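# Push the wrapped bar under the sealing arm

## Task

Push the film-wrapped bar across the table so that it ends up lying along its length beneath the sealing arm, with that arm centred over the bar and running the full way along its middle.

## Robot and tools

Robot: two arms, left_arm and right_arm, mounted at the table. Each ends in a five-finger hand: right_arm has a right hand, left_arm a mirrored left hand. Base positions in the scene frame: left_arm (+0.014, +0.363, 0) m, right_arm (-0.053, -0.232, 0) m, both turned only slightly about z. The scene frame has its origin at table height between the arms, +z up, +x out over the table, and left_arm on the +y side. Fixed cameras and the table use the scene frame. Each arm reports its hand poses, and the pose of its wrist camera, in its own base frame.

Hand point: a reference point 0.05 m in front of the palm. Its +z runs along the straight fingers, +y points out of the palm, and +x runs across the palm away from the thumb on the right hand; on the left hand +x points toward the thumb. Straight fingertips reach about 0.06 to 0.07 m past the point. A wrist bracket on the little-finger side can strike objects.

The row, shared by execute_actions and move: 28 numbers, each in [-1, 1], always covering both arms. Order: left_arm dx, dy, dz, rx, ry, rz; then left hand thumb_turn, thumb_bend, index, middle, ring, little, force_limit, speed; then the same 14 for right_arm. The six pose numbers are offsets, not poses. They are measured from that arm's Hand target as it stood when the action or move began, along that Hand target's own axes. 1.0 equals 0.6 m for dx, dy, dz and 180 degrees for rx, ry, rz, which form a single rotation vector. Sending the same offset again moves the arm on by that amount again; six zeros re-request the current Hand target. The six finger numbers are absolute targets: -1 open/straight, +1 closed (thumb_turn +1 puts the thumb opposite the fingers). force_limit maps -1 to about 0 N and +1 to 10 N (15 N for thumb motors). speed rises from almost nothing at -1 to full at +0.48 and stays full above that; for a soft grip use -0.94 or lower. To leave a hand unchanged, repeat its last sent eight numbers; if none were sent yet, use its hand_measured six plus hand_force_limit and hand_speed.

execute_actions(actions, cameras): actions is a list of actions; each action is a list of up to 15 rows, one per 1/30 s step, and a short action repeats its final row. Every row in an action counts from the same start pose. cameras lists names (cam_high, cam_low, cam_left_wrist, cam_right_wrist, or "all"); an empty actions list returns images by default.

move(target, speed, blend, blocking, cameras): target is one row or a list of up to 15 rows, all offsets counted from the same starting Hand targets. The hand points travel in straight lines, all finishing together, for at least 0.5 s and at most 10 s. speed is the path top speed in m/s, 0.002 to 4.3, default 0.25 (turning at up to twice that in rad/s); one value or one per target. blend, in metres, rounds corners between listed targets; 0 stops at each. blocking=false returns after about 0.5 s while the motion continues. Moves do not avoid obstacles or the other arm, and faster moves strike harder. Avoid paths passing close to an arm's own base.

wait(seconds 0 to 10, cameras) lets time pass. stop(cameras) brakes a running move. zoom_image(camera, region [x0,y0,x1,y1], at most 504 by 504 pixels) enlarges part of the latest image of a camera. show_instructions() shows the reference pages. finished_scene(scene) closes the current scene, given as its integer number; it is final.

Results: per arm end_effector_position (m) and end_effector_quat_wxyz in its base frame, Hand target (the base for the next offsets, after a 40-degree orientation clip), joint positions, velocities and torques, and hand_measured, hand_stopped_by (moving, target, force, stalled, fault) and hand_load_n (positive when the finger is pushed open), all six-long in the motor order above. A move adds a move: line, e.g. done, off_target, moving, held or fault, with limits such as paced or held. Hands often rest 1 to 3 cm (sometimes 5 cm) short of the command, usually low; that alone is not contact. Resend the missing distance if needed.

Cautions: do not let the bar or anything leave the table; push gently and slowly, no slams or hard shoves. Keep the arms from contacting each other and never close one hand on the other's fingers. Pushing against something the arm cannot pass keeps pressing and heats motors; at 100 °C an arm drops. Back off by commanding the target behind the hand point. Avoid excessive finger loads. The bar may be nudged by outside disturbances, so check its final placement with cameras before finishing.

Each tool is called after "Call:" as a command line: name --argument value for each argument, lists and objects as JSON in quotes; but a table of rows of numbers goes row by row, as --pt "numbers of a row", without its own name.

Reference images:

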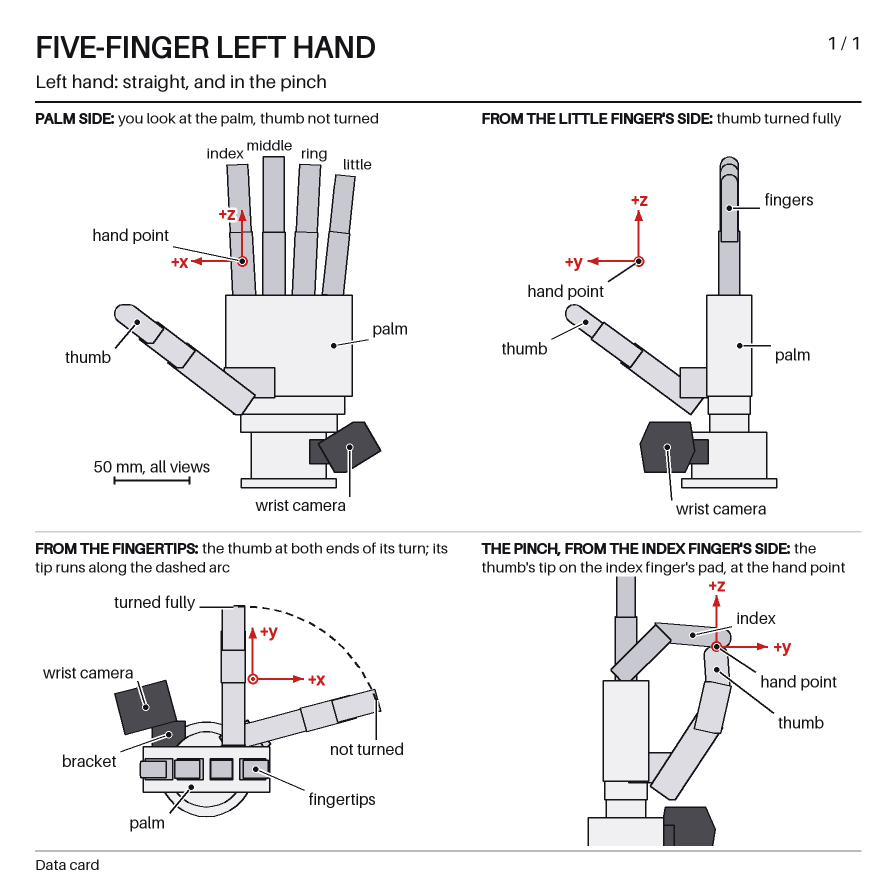

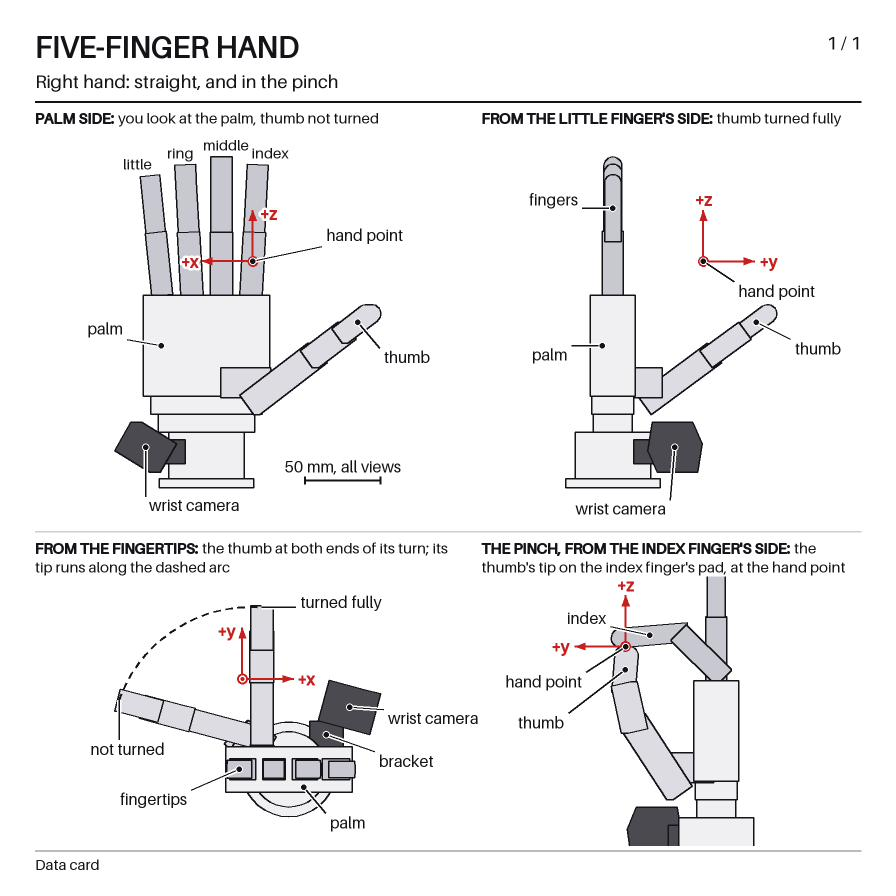

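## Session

Call:
execute_actions --actions '[]' --cameras '["cam_high"]'

Call:
zoom_image --camera "cam_high" --region '[380, 150, 640, 410]'

Call:
zoom_image --camera "cam_high" --region '[500, 200, 620, 340]'

Scene clock: 0.00 s.
left_arm: end_effector_position=(+0.5754, +0.1341, +0.2652) hand_measured=(-1.000, -1.000, -1.000, -1.000, -1.000, -1.000) hand_load_n=(+0.0, +0.0, +0.0, +0.0, +0.0, +0.0) hand_stopped_by=(target, target, target, target, target, target) hand_force_limit=0.00 hand_speed=-0.80 end_effector_quat_wxyz=(+0.360, -0.368, +0.855, +0.058) | right_arm: end_effector_position=(+0.1310, +0.2161, +0.2657) hand_measured=(-1.000, -1.000, -1.000, -1.000, -1.000, -1.000) hand_load_n=(+0.0, +0.0, +0.0, +0.0, +0.0, +0.5) hand_stopped_by=(target, target, target, target, target, target) hand_force_limit=0.00 hand_speed=-0.80 end_effector_quat_wxyz=(+0.180, -0.464, +0.724, +0.478)
Joint positions: left_arm=[0.074 1.576 1.541 -0.852 -0.327 0.949] | right_arm=[0.136 0.91 0.665 -1.461 -1.067 0.486]
Joint velocities: within noise
Joint torques (N m): no reading
Heat: left arm: hottest elbow 31 °C; right arm: hottest elbow 37 °C.
Hand target: left_arm +0.5824, +0.1346, +0.2751; +0.370, -0.368, +0.851, +0.055 | right_arm +0.1345, +0.2165, +0.2706; +0.186, -0.468, +0.722, +0.475
Images, in order (width x height): cam_high 896x504.

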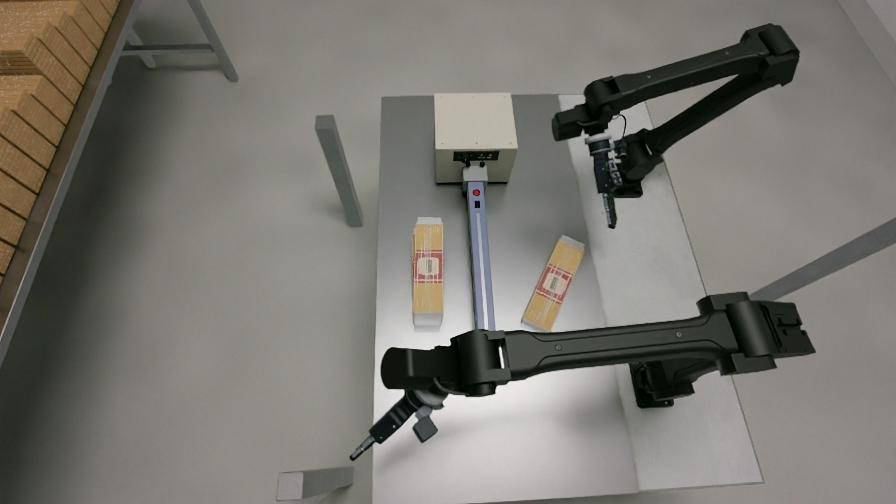

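Scaled by 1.938 from the camera's 896x504 image, which has a finer 1280x720 frame.

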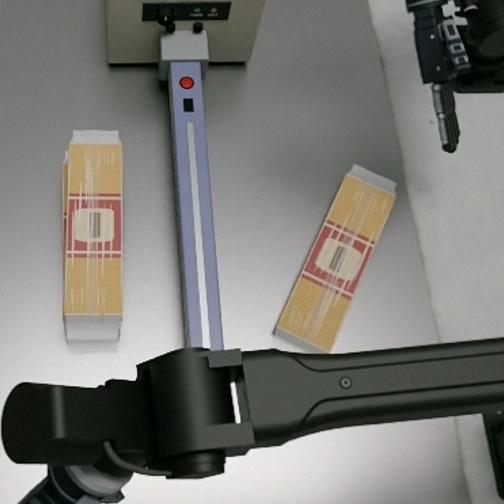

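Scaled by 3.600 from the camera's 896x504 image, which has a finer 1280x720 frame.

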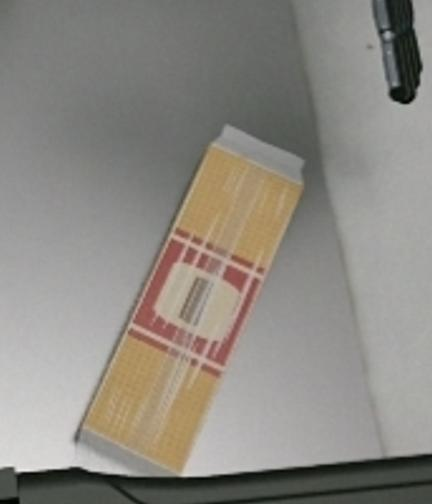

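Call:
move --pt "0 0 0 0 0 0 -1 -1 -1 -1 -1 -1 0 -0.8 0.0253 -0.0147 0.2965 0.1903 0.3032 -0.1317 -1 -1 -1 -1 -1 -1 0 -0.8" --pt "0 0 0 0 0 0 -1 -1 -1 -1 -1 -1 0 -0.8 0.1323 -0.0915 0.3687 0.1903 0.3032 -0.1317 -1 -1 -1 -1 -1 -1 0 -0.8" --speed '[0.4, 0.12]' --blend '[0.01, 0]' --cameras '["cam_high", "cam_right_wrist"]'

Call:
zoom_image --camera "cam_high" --region '[500, 200, 660, 360]'

Call:
zoom_image --camera "cam_right_wrist" --region '[200, 0, 500, 250]'

Scene clock: 55.10 s.
left_arm: end_effector_position=(+0.5754, +0.1341, +0.2652) hand_measured=(-1.000, -1.000, -1.000, -1.000, -1.000, -1.000) hand_load_n=(+0.0, +0.0, +0.0, +0.0, +0.0, +0.0) hand_stopped_by=(target, target, target, target, target, target) hand_force_limit=0.00 hand_speed=-0.80 end_effector_quat_wxyz=(+0.360, -0.368, +0.855, +0.058) | right_arm: end_effector_position=(+0.1044, +0.3593, +0.0872) hand_measured=(-1.000, -1.000, -1.000, -1.000, -1.000, -1.000) hand_load_n=(+0.0, +0.0, +0.0, +0.0, +0.0, +0.0) hand_stopped_by=(target, target, target, target, target, target) hand_force_limit=0.00 hand_speed=-0.80 end_effector_quat_wxyz=(-0.058, +0.690, -0.719, +0.054)
Joint positions: left_arm=[0.074 1.576 1.541 -0.852 -0.327 0.949] | right_arm=[1.188 1.328 0.917 -1.099 0.147 1.225]
Joint torques (N m): left_arm=[-0.38 -13.68 12.72 1.62 -0.3 0.06] | right_arm=[1.73 -4.89 6.38 0.85 0.16 0.29]
Heat: left arm: hottest elbow 41 °C; right arm: hottest elbow 42 °C.
Hand target: left_arm +0.5824, +0.1346, +0.2751; +0.370, -0.368, +0.851, +0.055 | right_arm +0.1031, +0.3608, +0.0797; -0.054, +0.687, -0.722, +0.057
Off the commanded pose: left_arm 0.012 m, 1 deg | right_arm 0.008 m, 1 deg.
move: off_target (left_arm)
camera_calibration:
cam_right_wrist: T_world_to_cam=[[-0.960353, -0.253587, -0.11583, 0.195149], [-0.278473, 0.85282, 0.441759, -0.311874], [-0.0132424, 0.4565, -0.889625, 0.0284387], [0, 0, 0, 1]] pos_world=[0.100939, 0.302477, 0.185677]
Images, in order (width x height): cam_high 896x504, cam_right_wrist 896x504.

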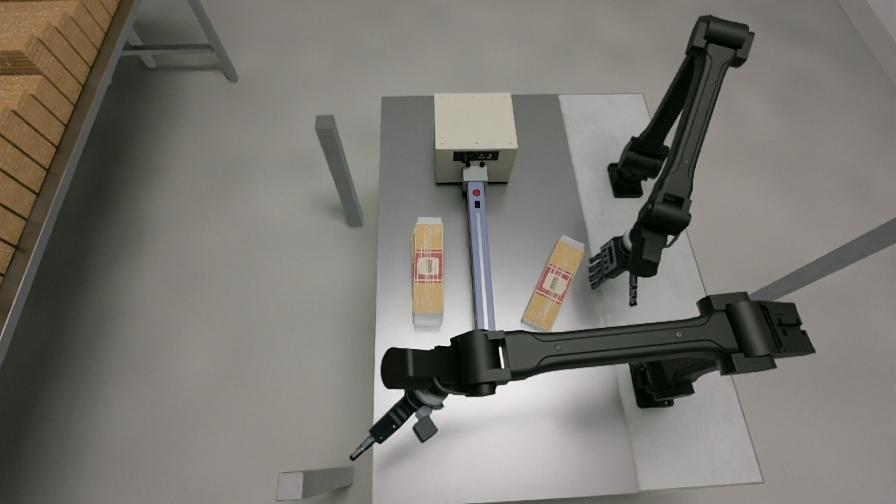

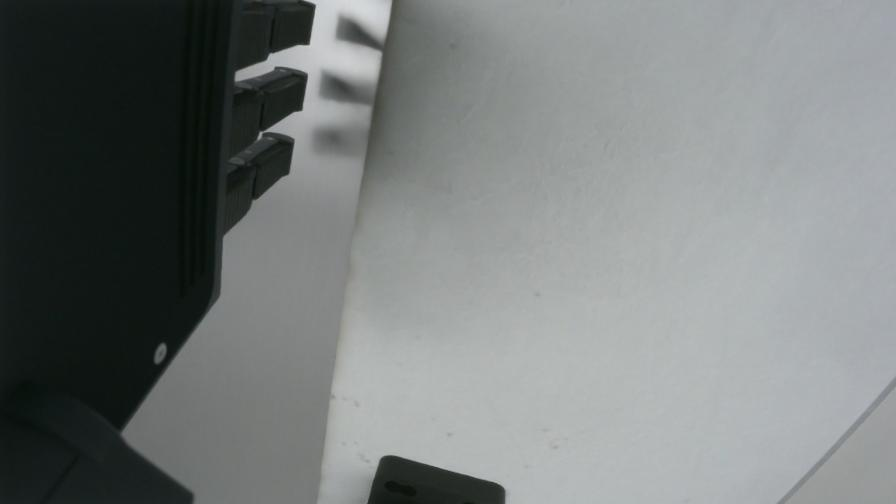

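Scaled by 3.150 from the camera's 896x504 image, which has a finer 1280x720 frame.

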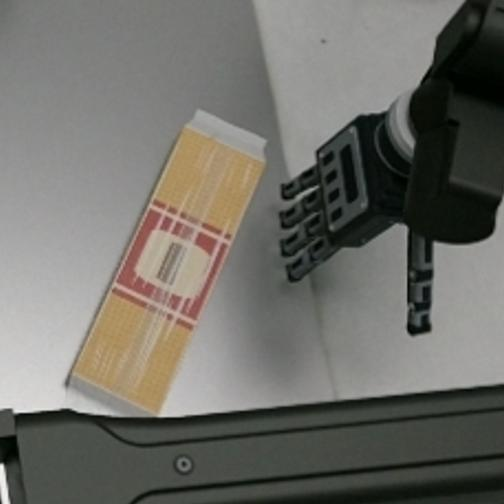

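Scaled by 1.680 from the camera's 896x504 image, which has a finer 1280x720 frame.

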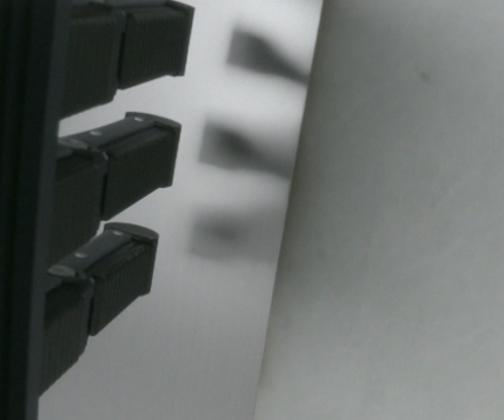

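Call:
move --pt "0 0 0 0 0 0 -1 -1 -1 -1 -1 -1 0 -0.8 0 -0.0022 -0.0137 0 0 0 -1 -1 -1 -1 -1 -1 0 -0.8" --pt "0 0 0 0 0 0 -1 -1 -1 -1 -1 -1 0 -0.8 -0.0298 -0.2455 0.0232 0 0 0 -1 -1 -1 -1 -1 -1 0 -0.8" --speed 0.09 --blend '[0.005, 0]' --cameras '["cam_high", "cam_right_wrist"]'

Call:
zoom_image --camera "cam_high" --region '[450, 190, 610, 350]'

Call:
zoom_image --camera "cam_right_wrist" --region '[200, 0, 500, 250]'

Scene clock: 85.40 s.
left_arm: end_effector_position=(+0.5754, +0.1341, +0.2652) hand_measured=(-1.000, -1.000, -1.000, -1.000, -1.000, -1.000) hand_load_n=(+0.0, +0.0, +0.0, +0.0, -0.5, +0.5) hand_stopped_by=(target, target, target, target, target, target) hand_force_limit=0.00 hand_speed=-0.80 end_effector_quat_wxyz=(+0.360, -0.368, +0.855, +0.058) | right_arm: end_effector_position=(+0.2370, +0.3581, +0.0836) hand_measured=(-1.000, -1.000, -1.000, -1.000, -1.000, -1.000) hand_load_n=(+0.0, +0.0, +0.0, +0.0, -0.5, +0.0) hand_stopped_by=(target, target, target, target, target, target) hand_force_limit=0.00 hand_speed=-0.80 end_effector_quat_wxyz=(-0.040, +0.685, -0.725, +0.059)
Joint positions: left_arm=[0.074 1.576 1.541 -0.852 -0.327 0.949] | right_arm=[0.89 1.52 1.107 -1.094 0.127 0.943]
Joint torques (N m): left_arm=[-0.5 -13.45 12.72 1.66 -0.3 0.07] | right_arm=[0.85 -6.83 9.68 0.9 0.05 0.11]
Heat: left arm: hottest elbow 43 °C; right arm: hottest elbow 42 °C.
Hand target: left_arm +0.5824, +0.1346, +0.2751; +0.370, -0.368, +0.851, +0.055 | right_arm +0.2515, +0.3715, +0.0889; -0.054, +0.687, -0.722, +0.057
Off the commanded pose: left_arm 0.012 m, 1 deg | right_arm 0.020 m, 2 deg.
move: off_target (left_arm, right_arm); blend cut to 0.0041 m at target 1
camera_calibration:
cam_right_wrist: T_world_to_cam=[[-0.966722, -0.239774, -0.0892023, 0.316155], [-0.254766, 0.870526, 0.421044, -0.282518], [-0.0233027, 0.429758, -0.902643, 0.0407111], [0, 0, 0, 1]] pos_world=[0.234606, 0.30425, 0.183902]
Images, in order (width x height): cam_high 896x504, cam_right_wrist 896x504.

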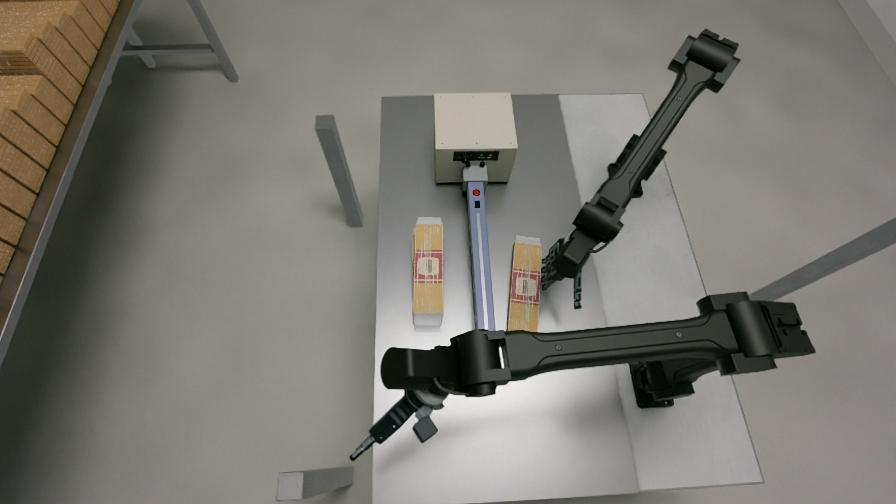

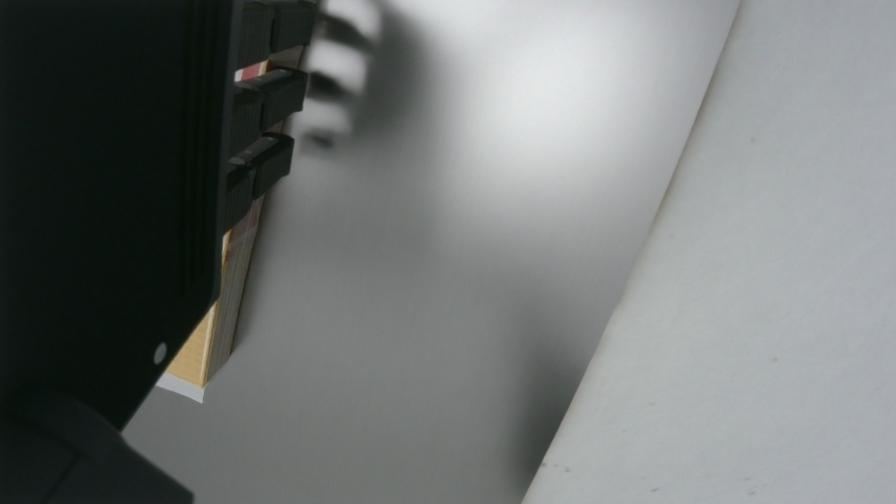

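Scaled by 3.150 from the camera's 896x504 image, which has a finer 1280x720 frame.

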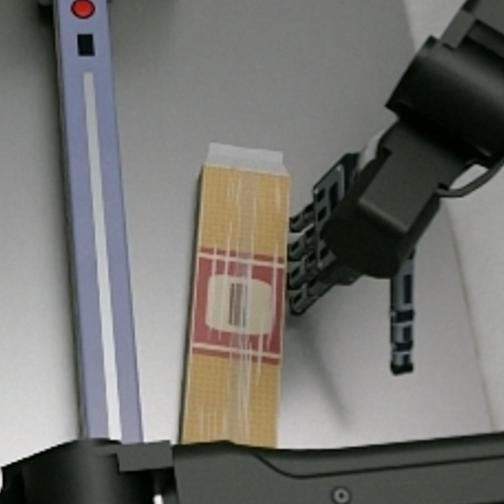

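Scaled by 1.680 from the camera's 896x504 image, which has a finer 1280x720 frame.

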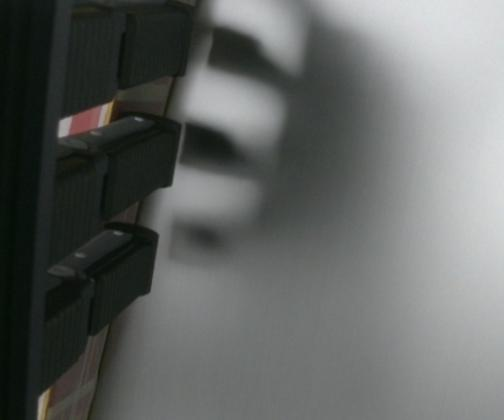

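Call:
move --target '[0, 0, 0, 0, 0, 0, -1, -1, -1, -1, -1, -1, 0, -0.8, -0.0038, -0.1487, 0.0202, 0, 0, -0.0067, -1, -1, -1, -1, -1, -1, 0, -0.8]' --speed 0.09 --cameras '["cam_high", "cam_right_wrist"]'

Call:
zoom_image --camera "cam_high" --region '[440, 210, 560, 340]'

Scene clock: 104.47 s.
left_arm: end_effector_position=(+0.5754, +0.1341, +0.2652) hand_measured=(-1.000, -1.000, -1.000, -1.000, -1.000, -1.000) hand_load_n=(+0.0, +0.0, +0.0, +0.0, +0.0, +0.0) hand_stopped_by=(target, target, target, target, target, target) hand_force_limit=0.00 hand_speed=-0.80 end_effector_quat_wxyz=(+0.360, -0.368, +0.855, +0.058) | right_arm: end_effector_position=(+0.3289, +0.3624, +0.0872) hand_measured=(-1.000, -1.000, -1.000, -1.000, -1.000, -1.000) hand_load_n=(+0.0, +0.0, +0.0, +0.0, +0.0, +0.0) hand_stopped_by=(target, target, target, target, target, target) hand_force_limit=0.00 hand_speed=-0.80 end_effector_quat_wxyz=(-0.049, +0.692, -0.718, +0.057)
Joint positions: left_arm=[0.074 1.576 1.541 -0.852 -0.327 0.949] | right_arm=[0.749 1.666 1.293 -1.098 0.113 0.779]
Joint torques (N m): left_arm=[-0.44 -13.63 12.77 1.65 -0.3 0.06] | right_arm=[0.56 -8.59 9.87 0.29 0.03 0.05]
Heat: left arm: hottest elbow 43 °C; right arm: hottest elbow 44 °C.
Hand target: left_arm +0.5824, +0.1346, +0.2751; +0.370, -0.368, +0.851, +0.055 | right_arm +0.3414, +0.3694, +0.0907; -0.053, +0.695, -0.715, +0.057
Off the commanded pose: left_arm 0.012 m, 1 deg | right_arm 0.015 m, 1 deg.
move: off_target (left_arm, right_arm)
camera_calibration:
cam_right_wrist: T_world_to_cam=[[-0.960053, -0.26, -0.103429, 0.412663], [-0.278875, 0.858757, 0.429842, -0.252963], [-0.0229393, 0.441515, -0.89696, 0.0393279], [0, 0, 0, 1]] pos_world=[0.326535, 0.307162, 0.186691]
Images, in order (width x height): cam_high 896x504, cam_right_wrist 896x504.

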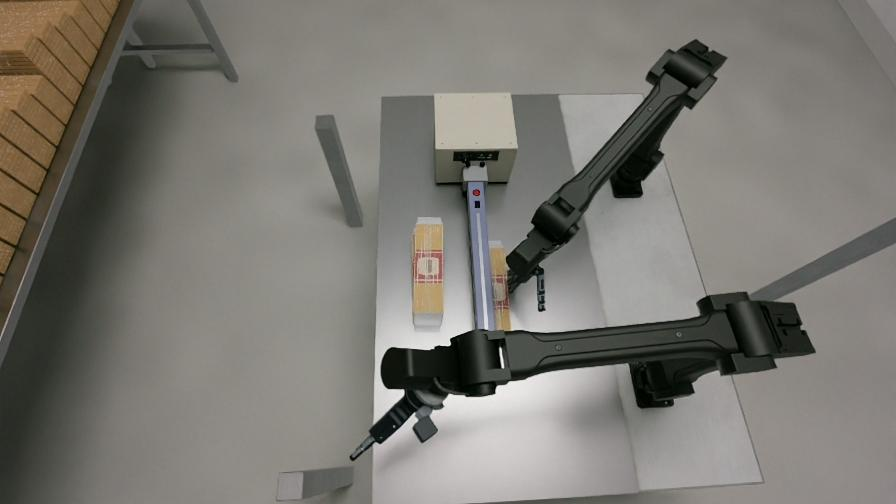

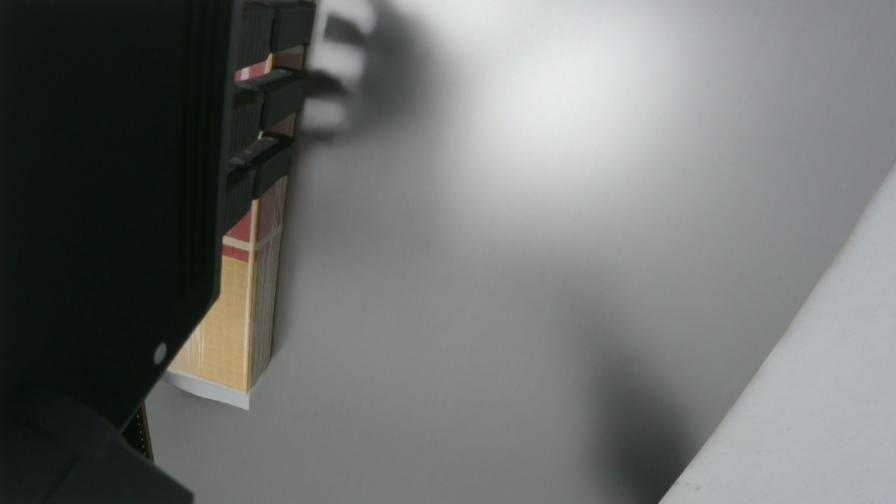

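Scaled by 3.877 from the camera's 896x504 image, which has a finer 1280x720 frame.

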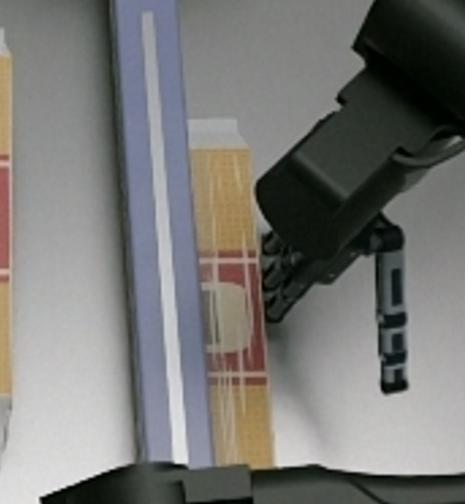

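Call:
move --pt "0 0 0 0 0 0 -1 -1 -1 -1 -1 -1 0 -0.8 0 0.0337 -0.0002 0 0 0 -1 -1 -1 -1 -1 -1 0 -0.8" --pt "0 0 0 0 0 0 -1 -1 -1 -1 -1 -1 0 -0.8 -0.0567 0.0341 -0.0003 0 0 -0.0056 -1 -1 -1 -1 -1 -1 0 -0.8" --pt "0 0 0 0 0 0 -1 -1 -1 -1 -1 -1 0 -0.8 -0.0532 0.0044 0.0044 0 0 -0.0056 -1 -1 -1 -1 -1 -1 0 -0.8" --pt "0 0 0 0 0 0 -1 -1 -1 -1 -1 -1 0 -0.8 -0.0140 -0.0505 0.0130 0 0 -0.0056 -1 -1 -1 -1 -1 -1 0 -0.8" --speed '[0.12, 0.12, 0.08, 0.07]' --blend '[0.006, 0.006, 0.003, 0]' --cameras '["cam_high", "cam_right_wrist"]'

Call:
zoom_image --camera "cam_high" --region '[440, 210, 560, 340]'

Scene clock: 147.00 s.
left_arm: end_effector_position=(+0.5754, +0.1341, +0.2652) hand_measured=(-1.000, -1.000, -1.000, -1.000, -1.000, -1.000) hand_load_n=(+0.0, +0.0, +0.0, +0.0, +0.0, +0.0) hand_stopped_by=(target, target, target, target, target, target) hand_force_limit=0.00 hand_speed=-0.80 end_effector_quat_wxyz=(+0.360, -0.368, +0.855, +0.058) | right_arm: end_effector_position=(+0.3602, +0.3713, +0.0863) hand_measured=(-1.000, -1.000, -1.000, -1.000, -1.000, -1.000) hand_load_n=(+0.0, +0.0, +0.0, +0.0, +0.0, +0.0) hand_stopped_by=(target, target, target, target, target, target) hand_force_limit=0.00 hand_speed=-0.80 end_effector_quat_wxyz=(-0.050, +0.699, -0.711, +0.057)
Joint positions: left_arm=[0.074 1.576 1.541 -0.852 -0.327 0.949] | right_arm=[0.721 1.737 1.386 -1.112 0.109 0.732]
Joint torques (N m): left_arm=[-0.38 -13.45 12.75 1.59 -0.3 0.06] | right_arm=[0.62 -9.88 9.94 0.21 0.08 -0.01]
Heat: left arm: hottest elbow 44 °C; right arm: hottest elbow 47 °C.
Hand target: left_arm +0.5824, +0.1346, +0.2751; +0.370, -0.368, +0.851, +0.055 | right_arm +0.3728, +0.3768, +0.0879; -0.053, +0.701, -0.709, +0.058
Off the commanded pose: left_arm 0.012 m, 1 deg | right_arm 0.014 m, 0 deg.
move: off_target (left_arm, right_arm)
camera_calibration:
cam_right_wrist: T_world_to_cam=[[-0.954993, -0.277318, -0.10528, 0.44972], [-0.29517, 0.853259, 0.429912, -0.243694], [-0.0293914, 0.441638, -0.896712, 0.0375557], [0, 0, 0, 1]] pos_world=[0.358652, 0.316064, 0.18579]
Images, in order (width x height): cam_high 896x504, cam_right_wrist 896x504.

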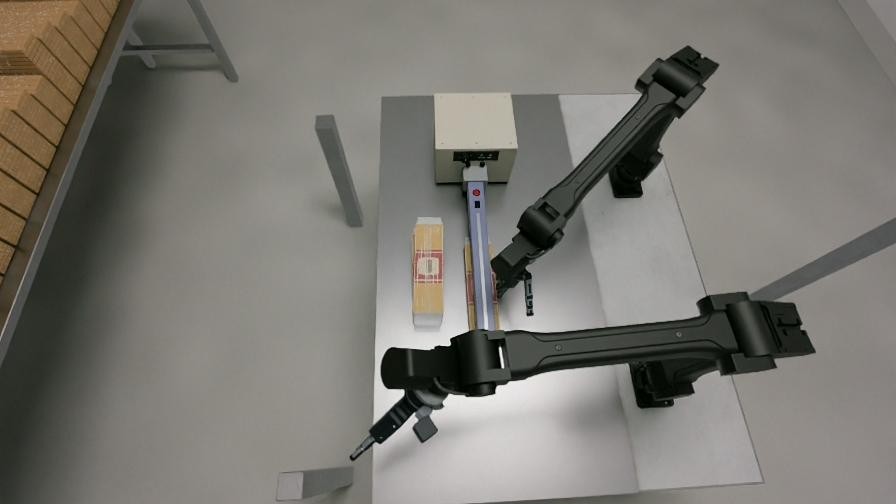

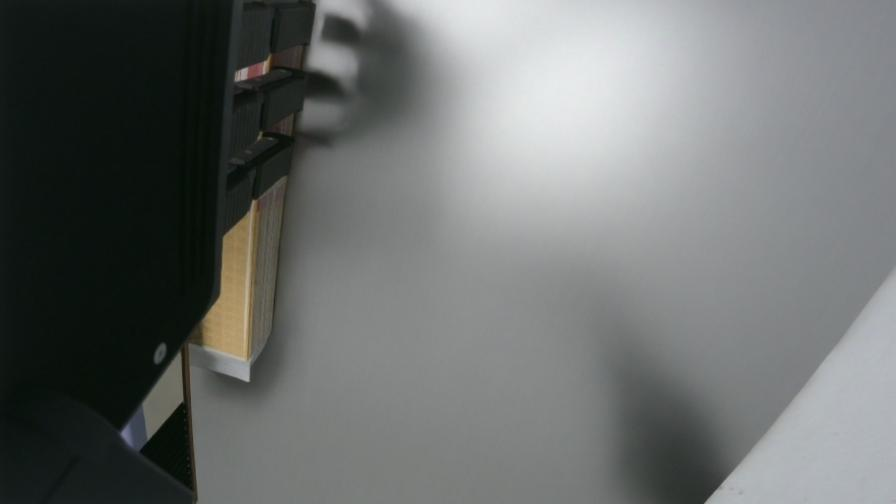

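Scaled by 3.877 from the camera's 896x504 image, which has a finer 1280x720 frame.

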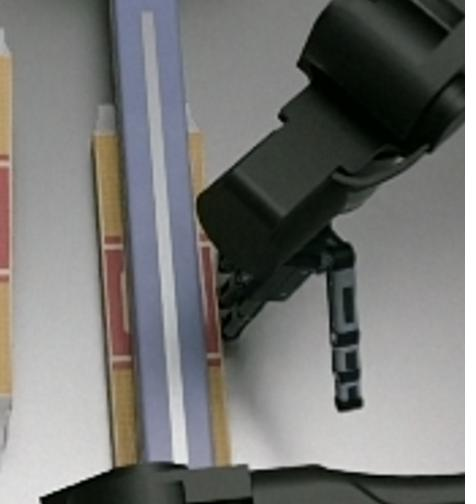

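Call:
move --pt "0 0 0 0 0 0 -1 -1 -1 -1 -1 -1 0 -0.8 0 -0.0105 0.0017 0 0 0 -1 -1 -1 -1 -1 -1 0 -0.8" --pt "0 0 0 0 0 0 -1 -1 -1 -1 -1 -1 0 -0.8 0 0.0987 -0.0156 0 0 0 -1 -1 -1 -1 -1 -1 0 -0.8" --speed '[0.06, 0.2]' --cameras '["cam_high"]'

Call:
zoom_image --camera "cam_high" --region '[440, 210, 560, 340]'

Scene clock: 172.67 s.
left_arm: end_effector_position=(+0.5754, +0.1341, +0.2652) hand_measured=(-1.000, -1.000, -1.000, -1.000, -1.000, -1.000) hand_load_n=(+0.0, +0.0, +0.0, +0.0, +0.0, +0.0) hand_stopped_by=(target, target, target, target, target, target) hand_force_limit=0.00 hand_speed=-0.80 end_effector_quat_wxyz=(+0.360, -0.368, +0.855, +0.058) | right_arm: end_effector_position=(+0.3120, +0.3773, +0.0868) hand_measured=(-1.000, -1.000, -1.000, -1.000, -1.000, -1.000) hand_load_n=(+0.0, +0.0, +0.0, +0.0, +0.0, +0.0) hand_stopped_by=(target, target, target, target, target, target) hand_force_limit=0.00 hand_speed=-0.80 end_effector_quat_wxyz=(-0.047, +0.707, -0.703, +0.057)
Joint positions: left_arm=[0.074 1.576 1.541 -0.852 -0.327 0.949] | right_arm=[0.796 1.671 1.3 -1.106 0.115 0.784]
Joint torques (N m): left_arm=[-0.56 -13.63 12.78 1.63 -0.3 0.06] | right_arm=[1.2 -11.22 6.23 0.92 0.14 0.33]
Heat: left arm: hottest elbow 45 °C; right arm: hottest elbow 46 °C.
Hand target: left_arm +0.5824, +0.1346, +0.2751; +0.370, -0.368, +0.851, +0.055 | right_arm +0.3129, +0.3774, +0.0877; -0.052, +0.701, -0.709, +0.058
Off the commanded pose: left_arm 0.012 m, 1 deg | right_arm 0.001 m, 1 deg.
move: off_target (left_arm)
Images, in order (width x height): cam_high 896x504.

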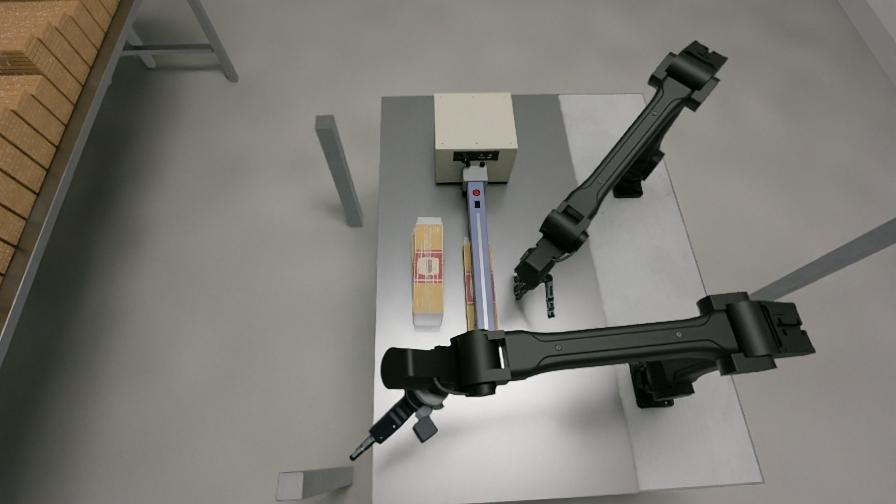

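Scaled by 3.877 from the camera's 896x504 image, which has a finer 1280x720 frame.

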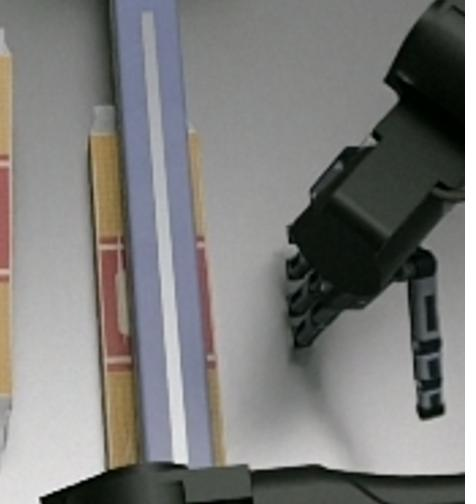

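Call:
finished_scene --scene 3

The scene is finished: the task was done.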